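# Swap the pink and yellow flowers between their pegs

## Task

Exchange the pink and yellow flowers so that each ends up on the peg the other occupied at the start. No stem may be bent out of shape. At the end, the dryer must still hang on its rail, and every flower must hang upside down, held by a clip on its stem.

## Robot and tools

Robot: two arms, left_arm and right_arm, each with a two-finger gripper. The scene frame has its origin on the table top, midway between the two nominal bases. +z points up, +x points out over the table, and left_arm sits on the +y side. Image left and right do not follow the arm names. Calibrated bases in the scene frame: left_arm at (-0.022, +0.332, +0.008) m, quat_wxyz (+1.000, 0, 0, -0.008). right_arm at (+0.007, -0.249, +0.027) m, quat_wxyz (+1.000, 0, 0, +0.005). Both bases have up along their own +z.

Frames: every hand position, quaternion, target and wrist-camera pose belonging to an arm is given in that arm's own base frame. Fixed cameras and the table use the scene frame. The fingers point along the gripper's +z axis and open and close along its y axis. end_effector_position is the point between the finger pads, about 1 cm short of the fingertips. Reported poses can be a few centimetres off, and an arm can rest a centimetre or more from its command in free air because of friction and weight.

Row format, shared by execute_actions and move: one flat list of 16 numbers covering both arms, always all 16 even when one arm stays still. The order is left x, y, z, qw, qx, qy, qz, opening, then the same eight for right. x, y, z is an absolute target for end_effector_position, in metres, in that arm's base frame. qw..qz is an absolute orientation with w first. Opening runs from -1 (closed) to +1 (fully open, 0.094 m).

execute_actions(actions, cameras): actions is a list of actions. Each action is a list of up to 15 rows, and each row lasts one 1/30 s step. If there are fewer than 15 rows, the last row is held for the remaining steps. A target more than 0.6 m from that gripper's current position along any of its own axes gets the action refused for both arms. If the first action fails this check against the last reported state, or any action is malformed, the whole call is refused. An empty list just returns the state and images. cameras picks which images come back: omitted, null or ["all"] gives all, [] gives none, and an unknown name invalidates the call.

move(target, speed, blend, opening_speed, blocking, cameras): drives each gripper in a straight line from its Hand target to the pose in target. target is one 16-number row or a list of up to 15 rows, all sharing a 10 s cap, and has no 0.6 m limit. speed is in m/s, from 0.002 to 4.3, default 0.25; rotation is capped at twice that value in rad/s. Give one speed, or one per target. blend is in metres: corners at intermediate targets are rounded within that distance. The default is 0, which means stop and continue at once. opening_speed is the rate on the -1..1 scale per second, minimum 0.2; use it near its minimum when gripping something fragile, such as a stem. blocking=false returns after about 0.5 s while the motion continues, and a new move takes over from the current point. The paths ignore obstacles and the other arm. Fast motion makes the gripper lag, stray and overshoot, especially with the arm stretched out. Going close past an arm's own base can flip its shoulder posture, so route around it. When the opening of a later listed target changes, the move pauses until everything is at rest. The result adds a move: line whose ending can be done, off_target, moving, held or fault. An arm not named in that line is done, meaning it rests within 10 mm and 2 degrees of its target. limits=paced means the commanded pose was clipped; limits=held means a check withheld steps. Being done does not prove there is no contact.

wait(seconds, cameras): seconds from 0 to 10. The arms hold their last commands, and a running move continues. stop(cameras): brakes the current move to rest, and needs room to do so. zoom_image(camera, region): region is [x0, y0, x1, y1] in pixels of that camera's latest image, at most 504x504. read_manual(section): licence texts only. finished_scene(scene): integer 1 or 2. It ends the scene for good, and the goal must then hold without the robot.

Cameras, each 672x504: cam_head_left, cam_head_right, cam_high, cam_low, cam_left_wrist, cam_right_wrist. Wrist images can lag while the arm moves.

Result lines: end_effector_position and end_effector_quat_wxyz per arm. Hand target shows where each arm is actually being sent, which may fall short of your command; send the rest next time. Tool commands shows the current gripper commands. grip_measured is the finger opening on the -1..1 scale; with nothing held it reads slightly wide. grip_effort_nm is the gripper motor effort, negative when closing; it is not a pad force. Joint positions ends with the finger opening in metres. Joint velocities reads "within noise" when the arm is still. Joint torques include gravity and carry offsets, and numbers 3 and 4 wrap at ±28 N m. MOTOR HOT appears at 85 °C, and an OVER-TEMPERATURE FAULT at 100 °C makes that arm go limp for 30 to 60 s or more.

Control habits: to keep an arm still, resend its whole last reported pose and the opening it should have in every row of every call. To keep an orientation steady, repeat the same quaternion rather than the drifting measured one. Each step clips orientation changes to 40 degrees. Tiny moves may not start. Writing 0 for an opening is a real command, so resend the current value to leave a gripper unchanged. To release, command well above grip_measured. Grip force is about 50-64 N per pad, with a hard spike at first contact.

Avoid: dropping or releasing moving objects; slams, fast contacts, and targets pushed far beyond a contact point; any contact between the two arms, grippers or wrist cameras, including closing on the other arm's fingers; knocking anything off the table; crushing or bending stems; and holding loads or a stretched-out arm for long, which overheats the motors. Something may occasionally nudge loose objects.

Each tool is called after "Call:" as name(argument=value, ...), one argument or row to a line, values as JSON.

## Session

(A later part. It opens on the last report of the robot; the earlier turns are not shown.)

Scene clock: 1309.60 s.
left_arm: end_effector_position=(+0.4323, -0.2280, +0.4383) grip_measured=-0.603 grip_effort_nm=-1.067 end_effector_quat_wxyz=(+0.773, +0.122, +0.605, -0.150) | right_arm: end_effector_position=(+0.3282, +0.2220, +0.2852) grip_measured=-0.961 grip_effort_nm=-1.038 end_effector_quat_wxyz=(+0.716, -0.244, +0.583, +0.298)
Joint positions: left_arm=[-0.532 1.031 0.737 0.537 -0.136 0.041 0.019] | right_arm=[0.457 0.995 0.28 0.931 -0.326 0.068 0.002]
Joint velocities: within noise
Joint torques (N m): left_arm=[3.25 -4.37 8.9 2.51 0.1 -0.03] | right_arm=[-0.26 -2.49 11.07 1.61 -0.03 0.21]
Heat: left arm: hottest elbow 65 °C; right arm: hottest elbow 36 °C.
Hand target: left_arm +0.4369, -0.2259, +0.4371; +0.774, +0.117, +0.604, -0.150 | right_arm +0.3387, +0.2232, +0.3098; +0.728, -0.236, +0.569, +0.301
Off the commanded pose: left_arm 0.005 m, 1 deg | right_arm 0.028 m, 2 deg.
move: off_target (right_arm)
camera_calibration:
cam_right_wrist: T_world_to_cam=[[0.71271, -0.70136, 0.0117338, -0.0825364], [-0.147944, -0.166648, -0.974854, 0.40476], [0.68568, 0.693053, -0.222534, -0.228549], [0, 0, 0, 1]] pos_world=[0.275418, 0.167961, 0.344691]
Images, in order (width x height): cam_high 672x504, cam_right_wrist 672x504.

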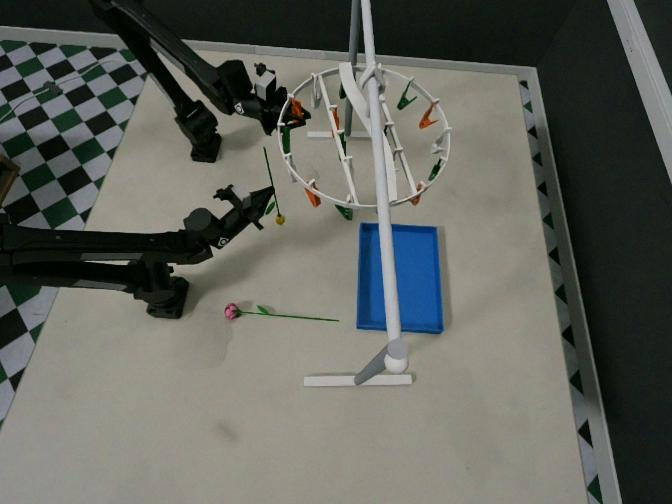

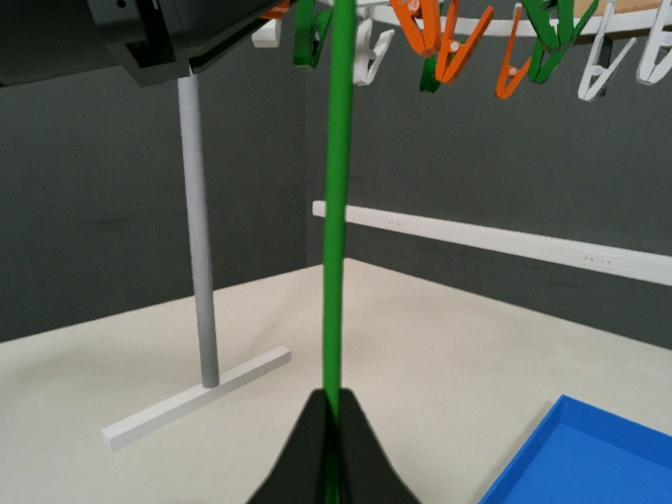

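Call:
move(
  target=[
    [0.437,-0.226,0.437,0.7735,0.1175,0.6044,-0.1504,-0.95,0.330,0.270,0.205,0.728,-0.2356,0.5688,0.3016,-1],
    [0.437,-0.226,0.437,0.7735,0.1175,0.6044,-0.1504,-0.95,0.395,0.332,0.218,0.728,-0.2356,0.5688,0.3016,-1],
  ],
  speed=0.12,
  cameras=[],
)

Call:
move(
  target=[0.437,-0.226,0.437,0.7735,0.1175,0.6044,-0.1504,-0.95,0.402,0.332,0.262,0.728,-0.2356,0.5688,0.3016,-1],
  speed=0.06,
  cameras=["cam_high","cam_head_right"],
)

Call:
zoom_image(
  camera="cam_high",
  region=[275, 90, 325, 140],
)

Call:
zoom_image(
  camera="cam_head_right",
  region=[190, 50, 260, 120],
)

Scene clock: 1356.30 s.
left_arm: end_effector_position=(+0.4323, -0.2280, +0.4383) grip_measured=-0.603 grip_effort_nm=-1.062 end_effector_quat_wxyz=(+0.773, +0.122, +0.605, -0.150) | right_arm: end_effector_position=(+0.3880, +0.3209, +0.2139) grip_measured=-0.961 grip_effort_nm=-1.033 end_effector_quat_wxyz=(+0.723, -0.230, +0.576, +0.304)
Joint positions: left_arm=[-0.532 1.031 0.737 0.537 -0.136 0.041 0.019] | right_arm=[0.65 1.62 0.472 1.384 -0.124 0.048 0.002]
Joint velocities: within noise
Joint torques (N m): left_arm=[3.19 -4.37 8.9 2.5 0.1 -0.03] | right_arm=[1.38 -9.05 7.16 1.52 0.1 -0.12]
Heat: left arm: hottest elbow 64 °C; right arm: hottest elbow 45 °C.
Hand target: left_arm +0.4369, -0.2259, +0.4371; +0.774, +0.117, +0.604, -0.150 | right_arm +0.3945, +0.3318, +0.2180; +0.728, -0.236, +0.569, +0.302
Off the commanded pose: left_arm 0.005 m, 1 deg | right_arm 0.014 m, 1 deg.
move: off_target (right_arm)
No camera images: "cameras" was empty.

Scene clock: 1357.63 s.
left_arm: end_effector_position=(+0.4323, -0.2280, +0.4383) grip_measured=-0.603 grip_effort_nm=-1.067 end_effector_quat_wxyz=(+0.773, +0.122, +0.605, -0.150) | right_arm: end_effector_position=(+0.3922, +0.3258, +0.2432) grip_measured=-0.961 grip_effort_nm=-1.023 end_effector_quat_wxyz=(+0.715, -0.235, +0.585, +0.304)
Joint positions: left_arm=[-0.532 1.031 0.737 0.537 -0.136 0.041 0.019] | right_arm=[0.65 1.499 0.503 1.205 -0.132 0.048 0.002]
Joint velocities: within noise
Joint torques (N m): left_arm=[3.19 -4.37 8.91 2.52 0.1 -0.03] | right_arm=[0.32 -10.46 8.7 1.63 -0.06 -0.11]
Heat: left arm: hottest elbow 64 °C; right arm: hottest elbow 45 °C.
Hand target: left_arm +0.4369, -0.2259, +0.4371; +0.774, +0.117, +0.604, -0.150 | right_arm +0.4011, +0.3314, +0.2622; +0.728, -0.236, +0.569, +0.302
Off the commanded pose: left_arm 0.005 m, 1 deg | right_arm 0.022 m, 2 deg.
move: off_target (right_arm)
Images, in order (width x height): cam_head_right 672x504, cam_high 672x504.

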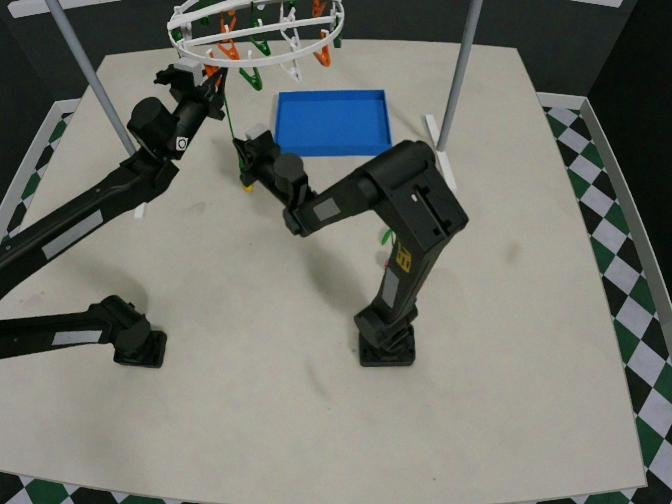

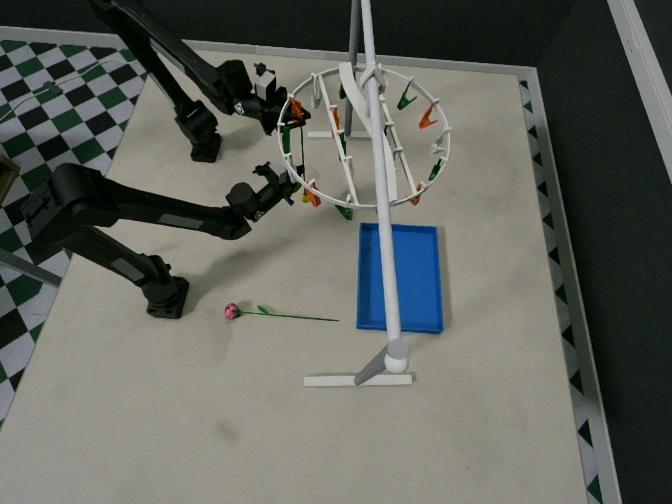

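Scaled by 10.080 from the camera's 672x504 image, which has a finer 960x720 frame.

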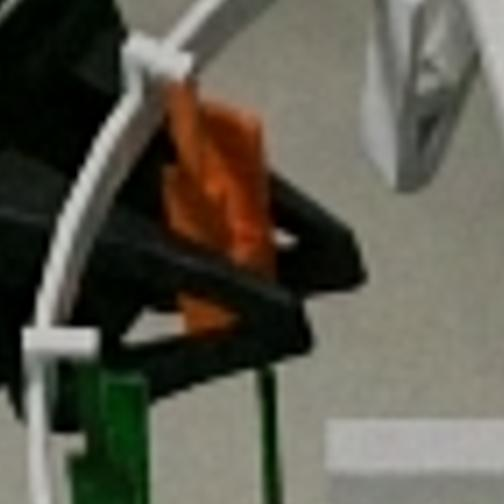

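Scaled by 7.200 from the camera's 672x504 image, which has a finer 960x720 frame.

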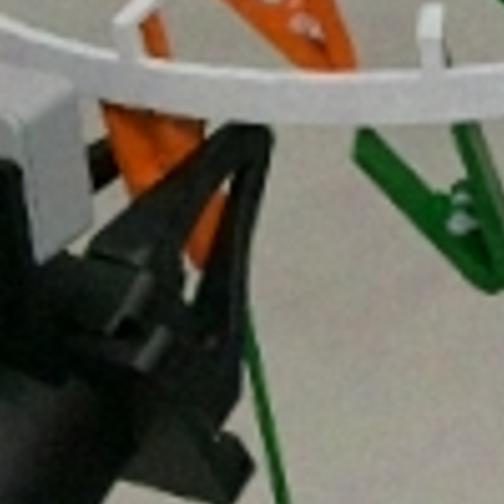

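Call:
move(
  target=[0.437,-0.226,0.437,0.7735,0.1175,0.6044,-0.1504,-0.95,0.401,0.334,0.28,0.728,-0.2356,0.5688,0.3016,-1],
  speed=0.06,
  cameras=["cam_high"],
)

Call:
zoom_image(
  camera="cam_high",
  region=[275, 90, 325, 140],
)

Scene clock: 1360.53 s.
left_arm: end_effector_position=(+0.4323, -0.2280, +0.4383) grip_measured=-0.603 grip_effort_nm=-1.062 end_effector_quat_wxyz=(+0.773, +0.122, +0.605, -0.150) | right_arm: end_effector_position=(+0.3928, +0.3257, +0.2593) grip_measured=-0.961 grip_effort_nm=-1.033 end_effector_quat_wxyz=(+0.714, -0.235, +0.586, +0.303)
Joint positions: left_arm=[-0.532 1.031 0.737 0.537 -0.136 0.041 0.019] | right_arm=[0.65 1.444 0.517 1.134 -0.13 0.048 0.002]
Joint velocities: within noise
Joint torques (N m): left_arm=[3.19 -4.31 8.91 2.52 0.1 -0.03] | right_arm=[0.85 -9.93 9.35 1.66 0.09 -0.11]
Heat: left arm: hottest elbow 64 °C; right arm: hottest elbow 45 °C.
Hand target: left_arm +0.4369, -0.2259, +0.4371; +0.774, +0.117, +0.604, -0.150 | right_arm +0.4001, +0.3334, +0.2801; +0.728, -0.235, +0.569, +0.302
Off the commanded pose: left_arm 0.005 m, 1 deg | right_arm 0.024 m, 3 deg.
move: off_target (right_arm)
Images, in order (width x height): cam_high 672x504.

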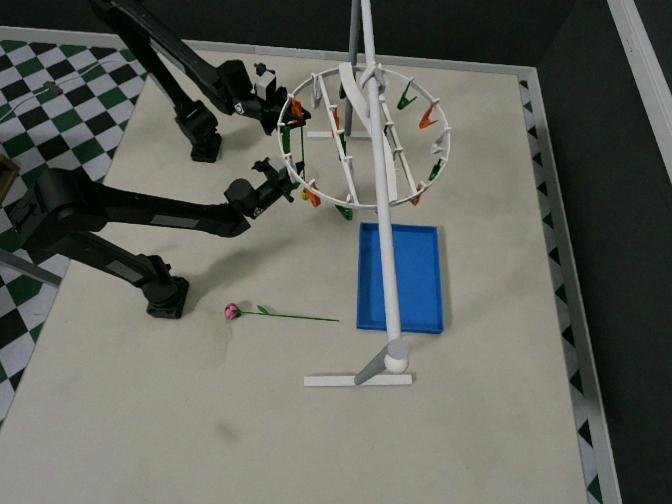

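Scaled by 10.080 from the camera's 672x504 image, which has a finer 960x720 frame.

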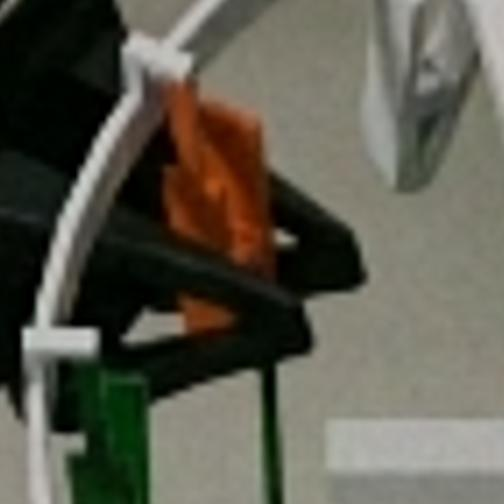

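Call:
move(
  target=[
    [0.437,-0.226,0.437,0.7735,0.1175,0.6044,-0.1504,-0.95,0.396,0.330,0.222,0.728,-0.2356,0.5688,0.3016,-1],
    [0.437,-0.226,0.437,0.7735,0.1175,0.6044,-0.1504,-0.95,0.391,0.331,0.228,0.728,-0.2356,0.5688,0.3016,-1],
  ],
  speed=0.08,
  cameras=["cam_high"],
)

Call:
zoom_image(
  camera="cam_high",
  region=[275, 90, 325, 140],
)

Call:
move(
  target=[0.437,-0.226,0.437,0.7735,0.1175,0.6044,-0.1504,-0.95,0.3955,0.335,0.281,0.728,-0.2356,0.5688,0.3016,-1],
  speed=0.06,
  cameras=["cam_high"],
)

Call:
zoom_image(
  camera="cam_high",
  region=[275, 90, 325, 140],
)

Scene clock: 1371.57 s.
left_arm: end_effector_position=(+0.4323, -0.2280, +0.4383) grip_measured=-0.603 grip_effort_nm=-1.062 end_effector_quat_wxyz=(+0.773, +0.122, +0.605, -0.150) | right_arm: end_effector_position=(+0.3973, +0.3298, +0.2281) grip_measured=-0.961 grip_effort_nm=-1.028 end_effector_quat_wxyz=(+0.725, -0.229, +0.574, +0.304)
Joint positions: left_arm=[-0.532 1.031 0.737 0.537 -0.136 0.041 0.019] | right_arm=[0.654 1.595 0.512 1.322 -0.12 0.046 0.002]
Joint velocities: within noise
Joint torques (N m): left_arm=[3.19 -4.37 8.91 2.51 0.1 -0.03] | right_arm=[1.26 -10.93 4.36 2.59 0.09 -0.14]
Heat: left arm: hottest elbow 64 °C; right arm: hottest elbow 45 °C.
Hand target: left_arm +0.4369, -0.2259, +0.4371; +0.774, +0.117, +0.604, -0.150 | right_arm +0.3911, +0.3310, +0.2281; +0.728, -0.236, +0.569, +0.302
Off the commanded pose: left_arm 0.005 m, 1 deg | right_arm 0.006 m, 1 deg.
move: done
Images, in order (width x height): cam_high 672x504.

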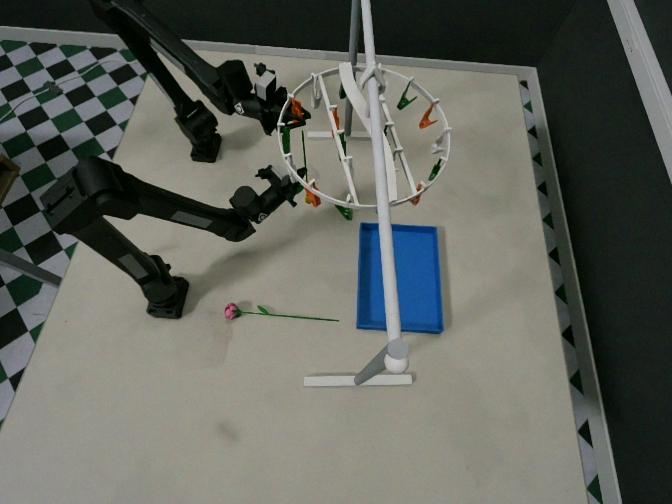

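Scaled by 10.080 from the camera's 672x504 image, which has a finer 960x720 frame.

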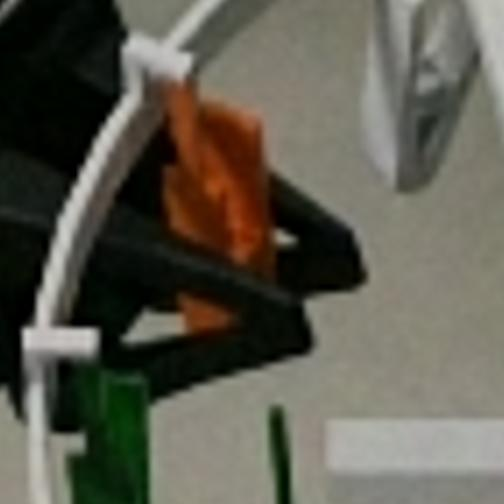

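Scene clock: 1373.03 s.
left_arm: end_effector_position=(+0.4323, -0.2280, +0.4383) grip_measured=-0.603 grip_effort_nm=-1.067 end_effector_quat_wxyz=(+0.773, +0.122, +0.605, -0.150) | right_arm: end_effector_position=(+0.3908, +0.3249, +0.2619) grip_measured=-0.961 grip_effort_nm=-1.038 end_effector_quat_wxyz=(+0.716, -0.232, +0.585, +0.301)
Joint positions: left_arm=[-0.532 1.031 0.737 0.537 -0.136 0.041 0.019] | right_arm=[0.655 1.433 0.512 1.131 -0.118 0.046 0.002]
Joint velocities: within noise
Joint torques (N m): left_arm=[3.19 -4.37 8.9 2.5 0.1 -0.03] | right_arm=[1.44 -9.88 9.03 1.62 0.09 -0.13]
Heat: left arm: hottest elbow 64 °C; right arm: hottest elbow 44 °C.
Hand target: left_arm +0.4369, -0.2259, +0.4371; +0.774, +0.117, +0.604, -0.150 | right_arm +0.3948, +0.3343, +0.2811; +0.728, -0.235, +0.569, +0.302
Off the commanded pose: left_arm 0.005 m, 1 deg | right_arm 0.022 m, 2 deg.
move: off_target (right_arm)
Images, in order (width x height): cam_high 672x504.

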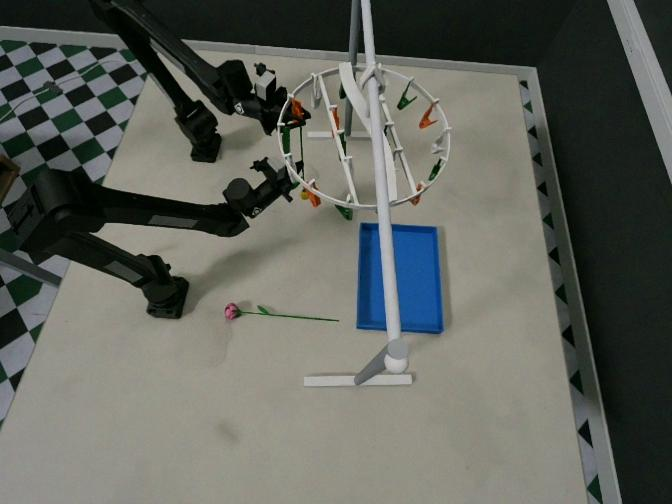

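Scaled by 10.080 from the camera's 672x504 image, which has a finer 960x720 frame.

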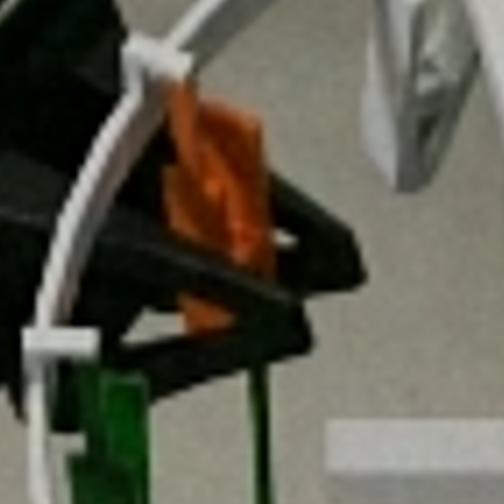

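Call:
move(
  target=[
    [0.437,-0.226,0.437,0.7735,0.1175,0.6044,-0.1504,-0.95,0.387,0.331,0.224,0.728,-0.2356,0.5688,0.3016,-1],
    [0.437,-0.226,0.437,0.7735,0.1175,0.6044,-0.1504,-0.95,0.3915,0.336,0.281,0.728,-0.2356,0.5688,0.3016,-1],
  ],
  speed=0.07,
  cameras=["cam_high","cam_head_right"],
)

Call:
zoom_image(
  camera="cam_high",
  region=[275, 90, 325, 140],
)

Call:
zoom_image(
  camera="cam_head_right",
  region=[190, 50, 260, 120],
)

Scene clock: 1379.20 s.
left_arm: end_effector_position=(+0.4318, -0.2277, +0.4406) grip_measured=-0.603 grip_effort_nm=-1.067 end_effector_quat_wxyz=(+0.775, +0.121, +0.601, -0.151) | right_arm: end_effector_position=(+0.3877, +0.3274, +0.2500) grip_measured=-0.961 grip_effort_nm=-1.038 end_effector_quat_wxyz=(+0.707, -0.236, +0.596, +0.299)
Joint positions: left_arm=[-0.532 1.031 0.737 0.547 -0.136 0.041 0.019] | right_arm=[0.665 1.442 0.502 1.12 -0.11 0.044 0.002]
Joint velocities: within noise
Joint torques (N m): left_arm=[3.6 -4.31 8.9 2.14 0.1 -0.03] | right_arm=[1.26 -11.46 9.06 2.13 0.12 -0.12]
Heat: left arm: hottest elbow 64 °C; right arm: hottest elbow 44 °C.
Hand target: left_arm +0.4369, -0.2259, +0.4372; +0.774, +0.117, +0.604, -0.150 | right_arm +0.3903, +0.3350, +0.2809; +0.728, -0.235, +0.569, +0.302
Off the commanded pose: left_arm 0.007 m, 1 deg | right_arm 0.032 m, 4 deg.
move: off_target (right_arm)
Images, in order (width x height): cam_head_right 672x504, cam_high 672x504.

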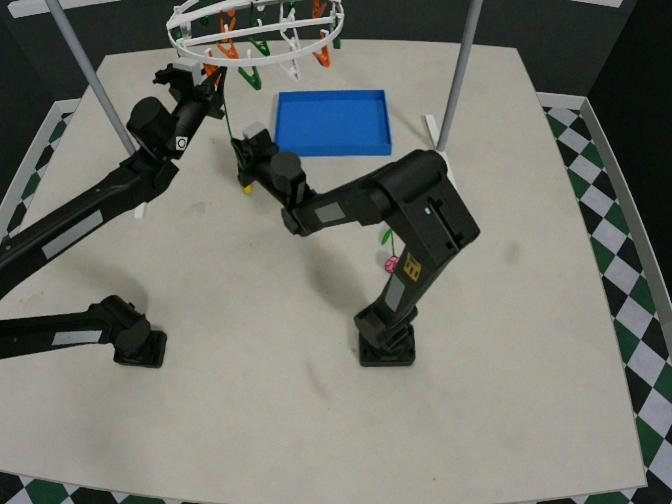

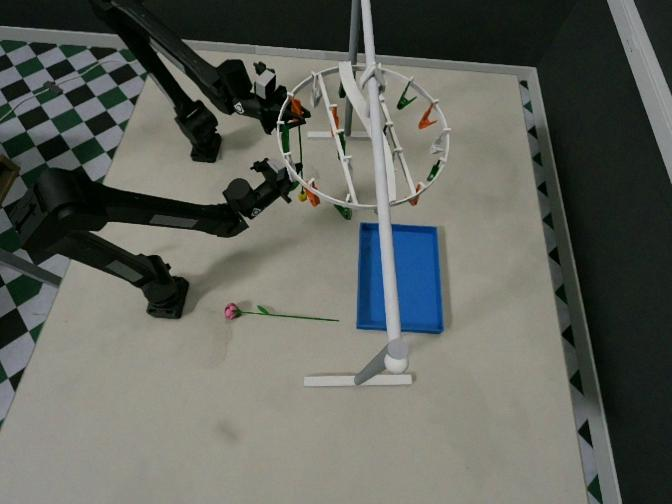

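Scaled by 10.080 from the camera's 672x504 image, which has a finer 960x720 frame.

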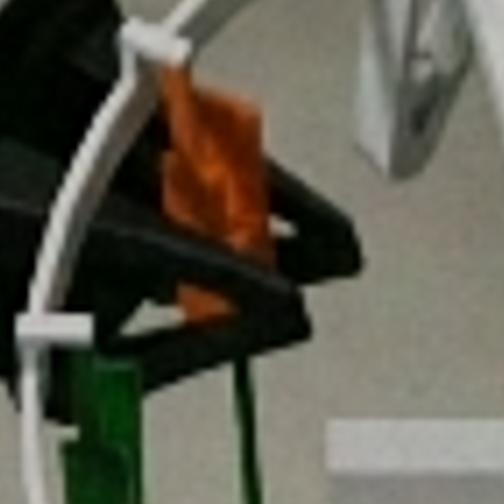

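Scaled by 7.200 from the camera's 672x504 image, which has a finer 960x720 frame.

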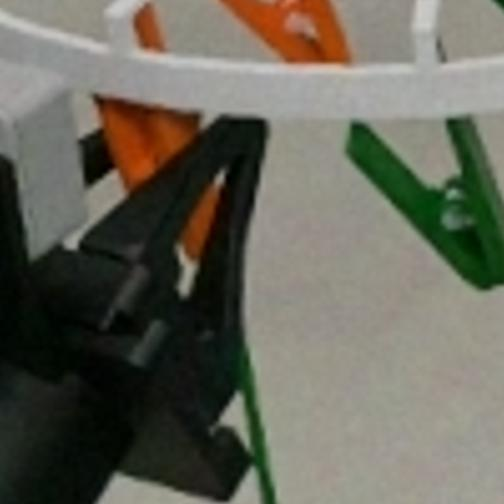

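Call:
move(
  target=[
    [0.437,-0.226,0.437,0.7735,0.1175,0.6044,-0.1504,-0.95,0.388,0.331,0.219,0.728,-0.2356,0.5688,0.3016,-1],
    [0.437,-0.226,0.437,0.7735,0.1175,0.6044,-0.1504,-0.95,0.391,0.339,0.224,0.728,-0.2356,0.5688,0.3016,-1],
    [0.437,-0.226,0.437,0.7735,0.1175,0.6044,-0.1504,-0.95,0.3945,0.343,0.281,0.728,-0.2356,0.5688,0.3016,-1],
  ],
  speed=0.07,
  cameras=["cam_high","cam_head_right"],
)

Call:
zoom_image(
  camera="cam_high",
  region=[275, 90, 325, 140],
)

Call:
zoom_image(
  camera="cam_head_right",
  region=[190, 50, 260, 120],
)

Scene clock: 1386.87 s.
left_arm: end_effector_position=(+0.4318, -0.2277, +0.4409) grip_measured=-0.603 grip_effort_nm=-1.067 end_effector_quat_wxyz=(+0.776, +0.121, +0.601, -0.152) | right_arm: end_effector_position=(+0.3872, +0.3311, +0.2491) grip_measured=-0.961 grip_effort_nm=-1.033 end_effector_quat_wxyz=(+0.707, -0.235, +0.596, +0.299)
Joint positions: left_arm=[-0.532 1.031 0.737 0.548 -0.136 0.041 0.019] | right_arm=[0.675 1.45 0.507 1.124 -0.1 0.042 0.002]
Joint velocities: within noise
Joint torques (N m): left_arm=[3.25 -4.31 8.9 2.07 0.1 -0.03] | right_arm=[1.49 -11.11 9.94 1.98 0.09 -0.11]
Heat: left arm: hottest elbow 64 °C; right arm: hottest elbow 43 °C.
Hand target: left_arm +0.4369, -0.2259, +0.4372; +0.774, +0.117, +0.604, -0.150 | right_arm +0.3928, +0.3416, +0.2811; +0.728, -0.235, +0.569, +0.302
Off the commanded pose: left_arm 0.007 m, 1 deg | right_arm 0.035 m, 4 deg.
move: off_target (right_arm)
Images, in order (width x height): cam_head_right 672x504, cam_high 672x504.

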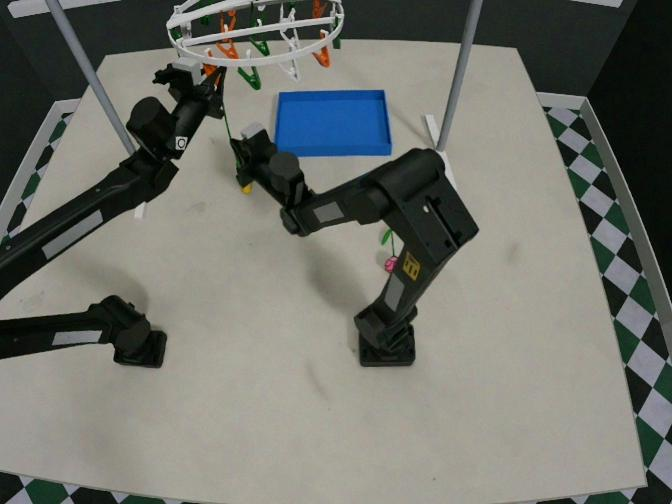

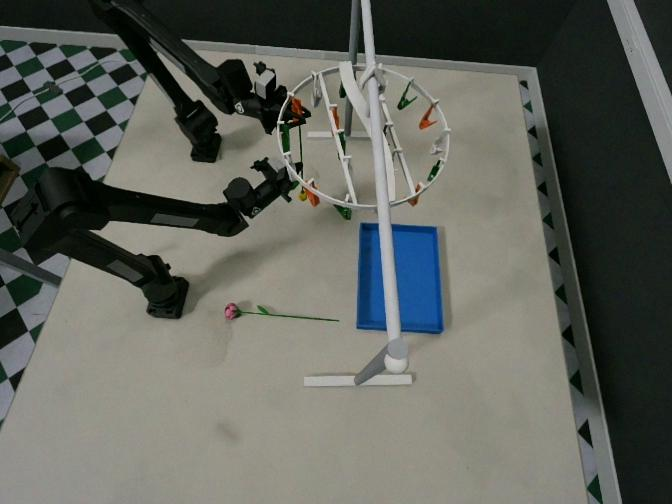

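Scaled by 10.080 from the camera's 672x504 image, which has a finer 960x720 frame.

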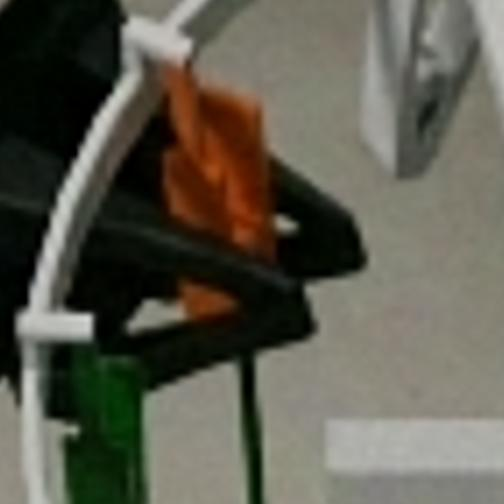

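Scaled by 7.200 from the camera's 672x504 image, which has a finer 960x720 frame.

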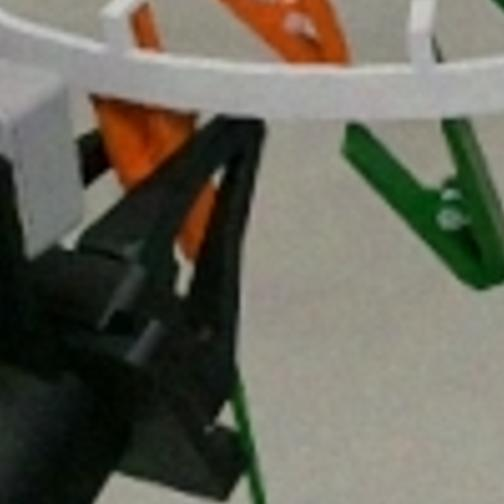

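Call:
move(
  target=[
    [0.437,-0.226,0.437,0.7735,0.1175,0.6044,-0.1504,-0.95,0.388,0.339,0.219,0.728,-0.2356,0.5688,0.3016,-1],
    [0.437,-0.226,0.437,0.7735,0.1175,0.6044,-0.1504,-0.95,0.391,0.346,0.224,0.728,-0.2356,0.5688,0.3016,-1],
    [0.437,-0.226,0.437,0.7735,0.1175,0.6044,-0.1504,-0.95,0.3965,0.350,0.281,0.728,-0.2356,0.5688,0.3016,-1],
  ],
  speed=0.07,
  cameras=["cam_high","cam_head_right"],
)

Call:
zoom_image(
  camera="cam_high",
  region=[275, 90, 325, 140],
)

Call:
zoom_image(
  camera="cam_head_right",
  region=[190, 50, 260, 120],
)

Scene clock: 1392.50 s.
left_arm: end_effector_position=(+0.4318, -0.2277, +0.4409) grip_measured=-0.603 grip_effort_nm=-1.062 end_effector_quat_wxyz=(+0.776, +0.121, +0.601, -0.152) | right_arm: end_effector_position=(+0.3883, +0.3380, +0.2485) grip_measured=-0.961 grip_effort_nm=-1.023 end_effector_quat_wxyz=(+0.707, -0.236, +0.596, +0.299)
Joint positions: left_arm=[-0.532 1.031 0.737 0.548 -0.136 0.041 0.019] | right_arm=[0.688 1.464 0.52 1.123 -0.088 0.038 0.002]
Joint velocities: within noise
Joint torques (N m): left_arm=[3.19 -4.37 8.9 2.07 0.1 -0.03] | right_arm=[1.32 -10.87 10.11 1.89 0.08 -0.14]
Heat: left arm: hottest elbow 64 °C; right arm: hottest elbow 42 °C.
Hand target: left_arm +0.4369, -0.2259, +0.4372; +0.774, +0.117, +0.604, -0.150 | right_arm +0.3947, +0.3486, +0.2811; +0.728, -0.235, +0.569, +0.302
Off the commanded pose: left_arm 0.007 m, 1 deg | right_arm 0.036 m, 4 deg.
move: off_target (right_arm)
Images, in order (width x height): cam_head_right 672x504, cam_high 672x504.

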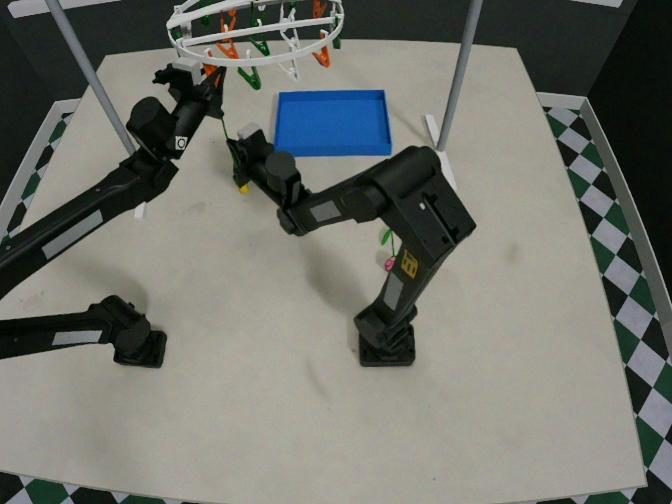

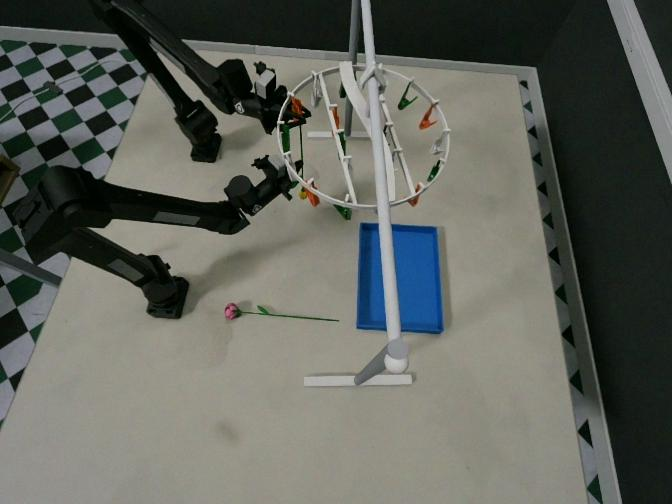

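Scaled by 10.080 from the camera's 672x504 image, which has a finer 960x720 frame.

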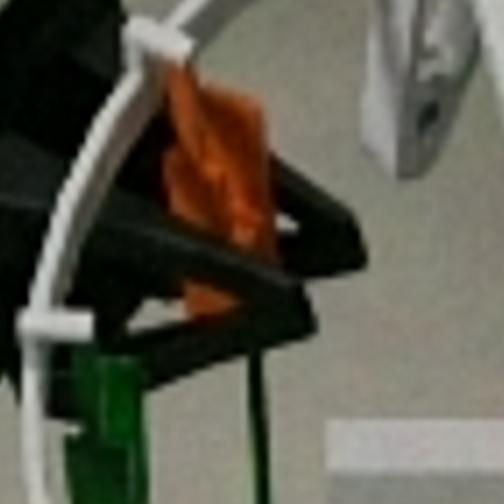

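Scaled by 7.200 from the camera's 672x504 image, which has a finer 960x720 frame.

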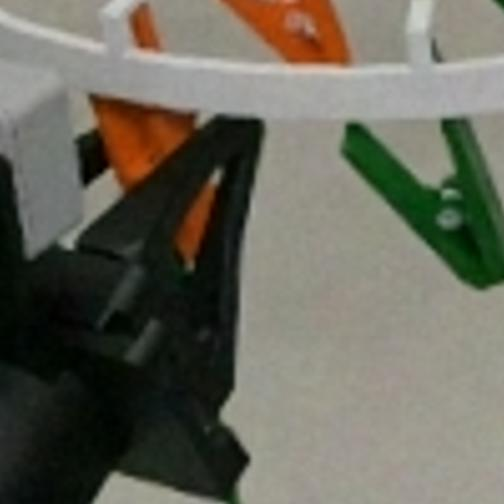

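Call:
move(
  target=[
    [0.437,-0.226,0.437,0.7735,0.1175,0.6044,-0.1504,-0.95,0.388,0.331,0.216,0.728,-0.2356,0.5688,0.3016,-1],
    [0.437,-0.226,0.437,0.7735,0.1175,0.6044,-0.1504,-0.95,0.33,0.22,0.25,0.728,-0.2356,0.5688,0.3016,-1],
    [0.437,-0.226,0.437,0.7735,0.1175,0.6044,-0.1504,-0.95,0.340,0.224,0.31,0.728,-0.2356,0.5688,0.3016,-1],
  ],
  speed=0.15,
  cameras=["cam_right_wrist"],
)

Call:
zoom_image(
  camera="cam_right_wrist",
  region=[245, 0, 345, 75],
)

Call:
move(
  target=[0.437,-0.226,0.437,0.7735,0.1175,0.6044,-0.1504,-0.95,0.292,0.272,0.31,0.728,-0.2356,0.5688,0.3016,-1],
  speed=0.15,
  cameras=["cam_right_wrist"],
)

Call:
zoom_image(
  camera="cam_right_wrist",
  region=[345, 0, 445, 75],
)

Scene clock: 1403.47 s.
left_arm: end_effector_position=(+0.4319, -0.2277, +0.4407) grip_measured=-0.603 grip_effort_nm=-1.062 end_effector_quat_wxyz=(+0.776, +0.121, +0.601, -0.152) | right_arm: end_effector_position=(+0.3280, +0.2221, +0.2857) grip_measured=-0.962 grip_effort_nm=-1.028 end_effector_quat_wxyz=(+0.716, -0.243, +0.583, +0.299)
Joint positions: left_arm=[-0.532 1.031 0.737 0.548 -0.136 0.041 0.019] | right_arm=[0.457 0.994 0.28 0.931 -0.326 0.072 0.002]
Joint velocities: within noise
Joint torques (N m): left_arm=[3.25 -4.31 8.9 2.07 0.1 -0.03] | right_arm=[-0.03 -2.49 11.07 1.5 -0.02 0.17]
Heat: left arm: hottest elbow 64 °C; right arm: hottest elbow 43 °C.
Hand target: left_arm +0.4370, -0.2259, +0.4370; +0.774, +0.117, +0.604, -0.150 | right_arm +0.3387, +0.2233, +0.3099; +0.728, -0.236, +0.569, +0.302
Off the commanded pose: left_arm 0.007 m, 1 deg | right_arm 0.027 m, 2 deg.
move: off_target (right_arm)
camera_calibration:
cam_right_wrist: T_world_to_cam=[[0.713505, -0.7006, 0.00836808, -0.0819375], [-0.149357, -0.163755, -0.975129, 0.405127], [0.684546, 0.69451, -0.22148, -0.228687], [0, 0, 0, 1]] pos_world=[0.275518, 0.167762, 0.345088]
Images, in order (width x height): cam_right_wrist 672x504.

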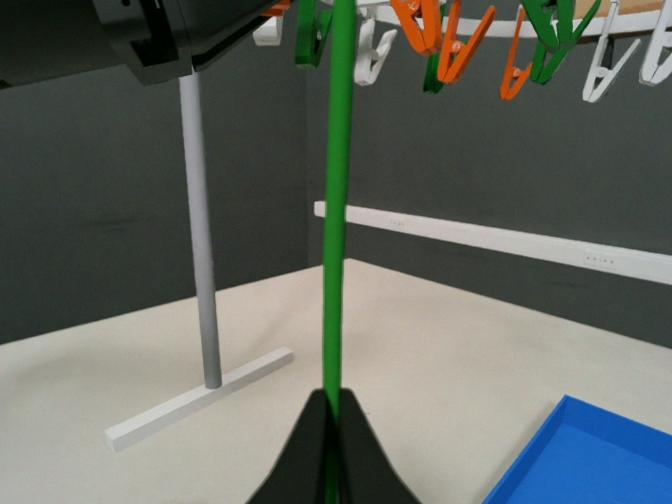

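Scaled by 5.040 from the camera's 672x504 image, which has a finer 960x720 frame.

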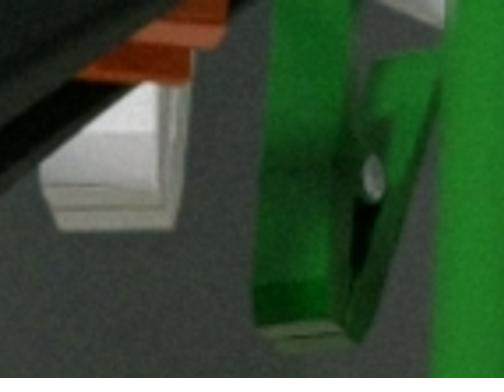

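Scene clock: 1404.67 s.
left_arm: end_effector_position=(+0.4319, -0.2277, +0.4407) grip_measured=-0.603 grip_effort_nm=-1.062 end_effector_quat_wxyz=(+0.776, +0.121, +0.601, -0.152) | right_arm: end_effector_position=(+0.2911, +0.2663, +0.2971) grip_measured=-0.962 grip_effort_nm=-1.028 end_effector_quat_wxyz=(+0.721, -0.231, +0.579, +0.303)
Joint positions: left_arm=[-0.532 1.031 0.737 0.548 -0.136 0.041 0.019] | right_arm=[0.716 0.938 0.28 0.883 -0.059 0.032 0.002]
Joint velocities: within noise
Joint torques (N m): left_arm=[3.19 -4.31 8.87 2.07 0.1 -0.03] | right_arm=[1.2 -2.32 9.48 1.61 0.09 -0.14]
Heat: left arm: hottest elbow 64 °C; right arm: hottest elbow 43 °C.
Hand target: left_arm +0.4370, -0.2259, +0.4370; +0.774, +0.117, +0.604, -0.150 | right_arm +0.2918, +0.2717, +0.3099; +0.728, -0.235, +0.569, +0.302
Off the commanded pose: left_arm 0.007 m, 1 deg | right_arm 0.014 m, 2 deg.
move: off_target (right_arm)
camera_calibration:
cam_right_wrist: T_world_to_cam=[[0.706638, -0.70753, -0.00794368, -0.0159788], [-0.148821, -0.137639, -0.979238, 0.412164], [0.691747, 0.69315, -0.202556, -0.238938], [0, 0, 0, 1]] pos_world=[0.237915, 0.211044, 0.355081]
Images, in order (width x height): cam_right_wrist 672x504.

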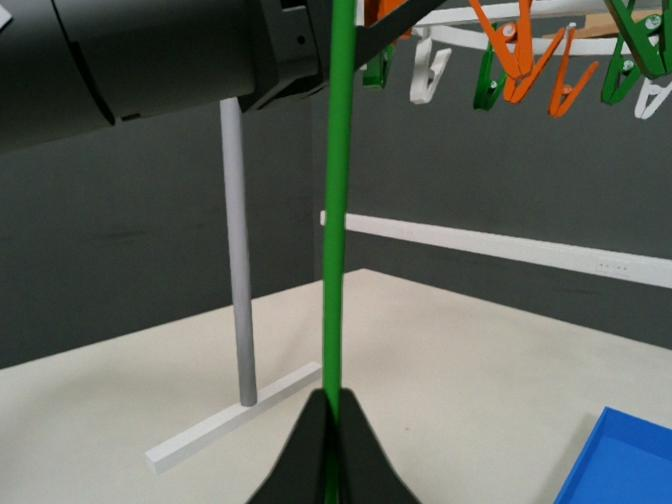

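Scaled by 5.040 from the camera's 672x504 image, which has a finer 960x720 frame.

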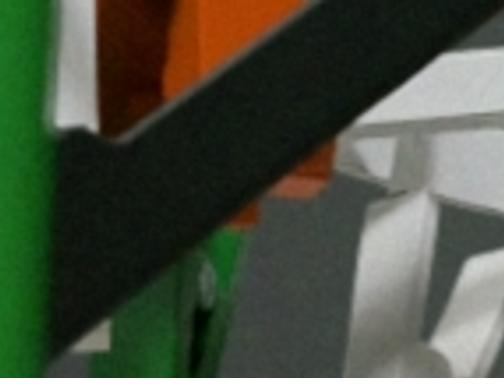

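Call:
zoom_image(
  camera="cam_right_wrist",
  region=[314, 0, 364, 38],
)

Call:
zoom_image(
  camera="cam_right_wrist",
  region=[308, 180, 358, 218],
)

Call:
zoom_image(
  camera="cam_right_wrist",
  region=[308, 360, 358, 398],
)

Scaled by 10.080 from the camera's 672x504 image, which has a finer 960x720 frame.

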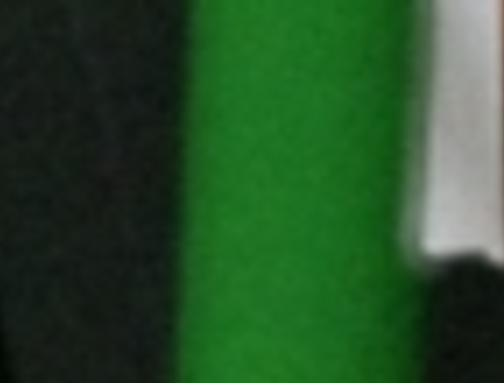

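Scaled by 10.080 from the camera's 672x504 image, which has a finer 960x720 frame.

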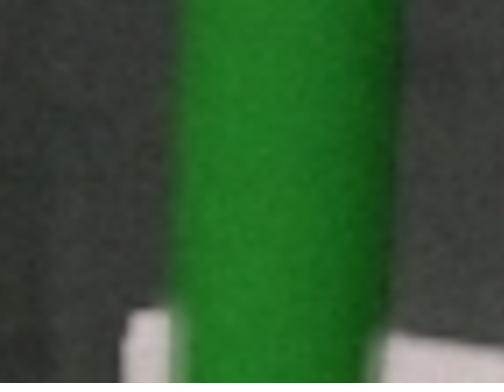

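Scaled by 10.080 from the camera's 672x504 image, which has a finer 960x720 frame.

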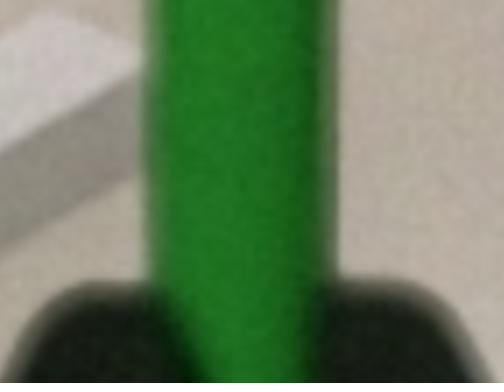

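Call:
move(
  target=[
    [0.437,-0.226,0.437,0.7735,0.1175,0.6044,-0.1504,-0.95,0.35,0.30,0.215,0.728,-0.2356,0.5688,0.3016,-1],
    [0.437,-0.226,0.437,0.7735,0.1175,0.6044,-0.1504,-0.95,0.396,0.343,0.222,0.728,-0.2356,0.5688,0.3016,-1],
    [0.437,-0.226,0.437,0.7735,0.1175,0.6044,-0.1504,-0.95,0.400,0.3485,0.280,0.728,-0.2356,0.5688,0.3016,-1],
  ],
  speed=[0.12, 0.08, 0.05],
  cameras=["cam_high","cam_head_right"],
)

Call:
zoom_image(
  camera="cam_high",
  region=[275, 90, 325, 140],
)

Call:
zoom_image(
  camera="cam_head_right",
  region=[190, 50, 260, 120],
)

Scene clock: 1434.50 s.
left_arm: end_effector_position=(+0.4319, -0.2277, +0.4407) grip_measured=-0.603 grip_effort_nm=-1.067 end_effector_quat_wxyz=(+0.776, +0.121, +0.601, -0.152) | right_arm: end_effector_position=(+0.3921, +0.3367, +0.2486) grip_measured=-0.962 grip_effort_nm=-1.033 end_effector_quat_wxyz=(+0.709, -0.239, +0.594, +0.296)
Joint positions: left_arm=[-0.532 1.031 0.737 0.548 -0.136 0.041 0.019] | right_arm=[0.678 1.471 0.526 1.127 -0.098 0.031 0.002]
Joint velocities: within noise
Joint torques (N m): left_arm=[3.19 -4.31 8.91 2.09 0.1 -0.03] | right_arm=[1.03 -10.87 9.95 1.85 0.11 -0.02]
Heat: left arm: hottest elbow 64 °C; right arm: hottest elbow 45 °C.
Hand target: left_arm +0.4370, -0.2259, +0.4370; +0.774, +0.117, +0.604, -0.150 | right_arm +0.3984, +0.3471, +0.2802; +0.728, -0.235, +0.569, +0.302
Off the commanded pose: left_arm 0.007 m, 1 deg | right_arm 0.034 m, 4 deg.
move: off_target (right_arm)
Images, in order (width x height): cam_head_right 672x504, cam_high 672x504.

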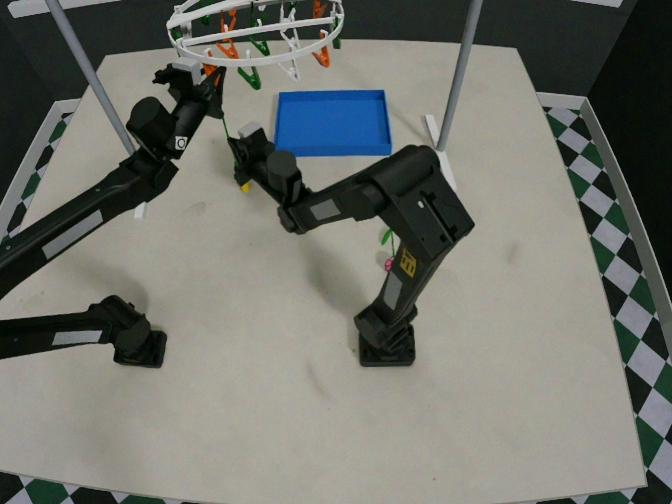

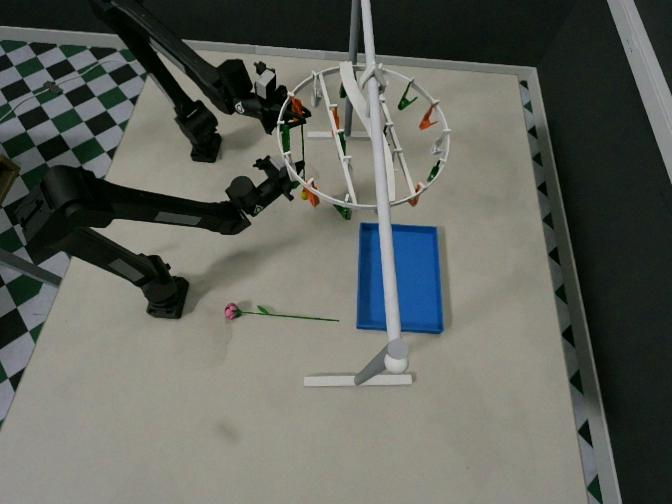

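Scaled by 10.080 from the camera's 672x504 image, which has a finer 960x720 frame.

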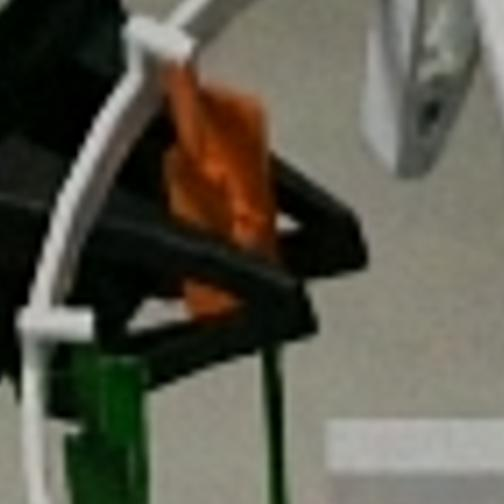

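Scaled by 7.200 from the camera's 672x504 image, which has a finer 960x720 frame.

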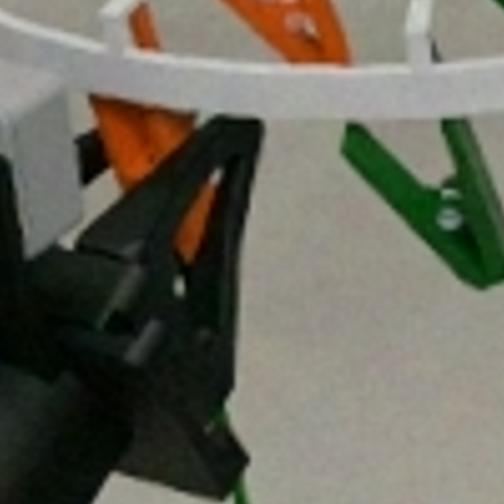

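Call:
move(
  target=[0.437,-0.226,0.437,0.7735,0.1175,0.6044,-0.1504,-0.95,0.402,0.350,0.294,0.728,-0.2356,0.5688,0.3016,-1],
  speed=0.05,
  cameras=["cam_high","cam_head_right"],
)

Call:
zoom_image(
  camera="cam_high",
  region=[275, 90, 325, 140],
)

Call:
zoom_image(
  camera="cam_head_right",
  region=[190, 50, 260, 120],
)

Scene clock: 1437.97 s.
left_arm: end_effector_position=(+0.4319, -0.2277, +0.4407) grip_measured=-0.603 grip_effort_nm=-1.062 end_effector_quat_wxyz=(+0.776, +0.121, +0.601, -0.152) | right_arm: end_effector_position=(+0.3930, +0.3373, +0.2505) grip_measured=-0.962 grip_effort_nm=-1.033 end_effector_quat_wxyz=(+0.701, -0.242, +0.604, +0.293)
Joint positions: left_arm=[-0.532 1.031 0.737 0.548 -0.136 0.041 0.019] | right_arm=[0.678 1.444 0.533 1.066 -0.098 0.031 0.002]
Joint velocities: within noise
Joint torques (N m): left_arm=[3.19 -4.37 8.9 2.07 0.1 -0.03] | right_arm=[1.14 -11.93 10.86 2.24 0.09 -0.03]
Heat: left arm: hottest elbow 64 °C; right arm: hottest elbow 45 °C.
Hand target: left_arm +0.4370, -0.2259, +0.4370; +0.774, +0.117, +0.604, -0.150 | right_arm +0.3995, +0.3478, +0.2941; +0.728, -0.235, +0.569, +0.302
Off the commanded pose: left_arm 0.007 m, 1 deg | right_arm 0.046 m, 5 deg.
move: off_target (right_arm)
Images, in order (width x height): cam_head_right 672x504, cam_high 672x504.

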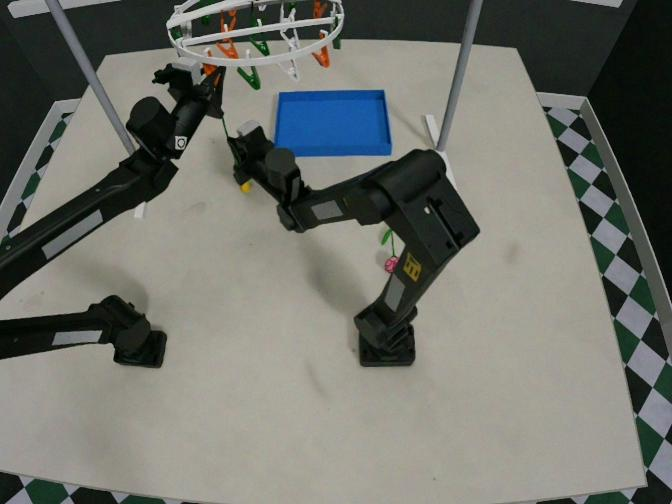

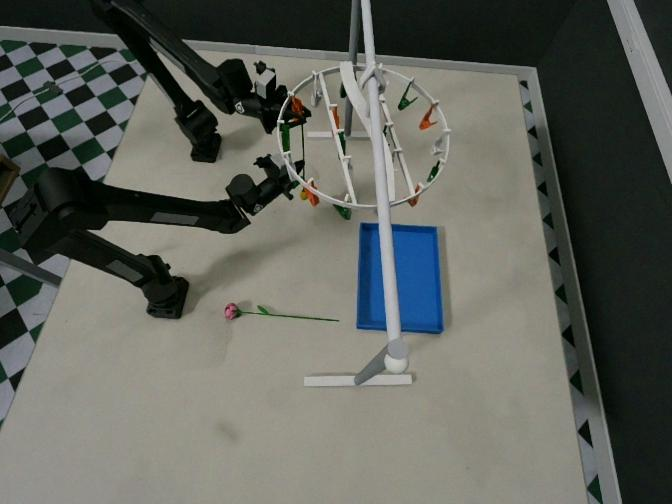

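Scaled by 10.080 from the camera's 672x504 image, which has a finer 960x720 frame.

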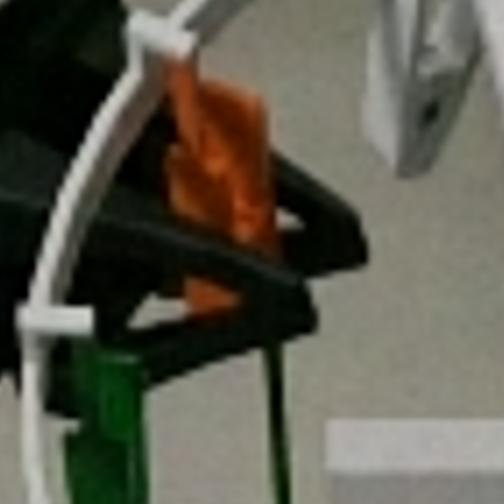

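Scaled by 7.200 from the camera's 672x504 image, which has a finer 960x720 frame.

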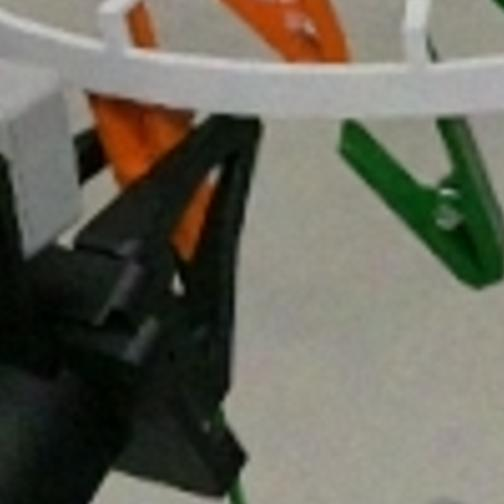

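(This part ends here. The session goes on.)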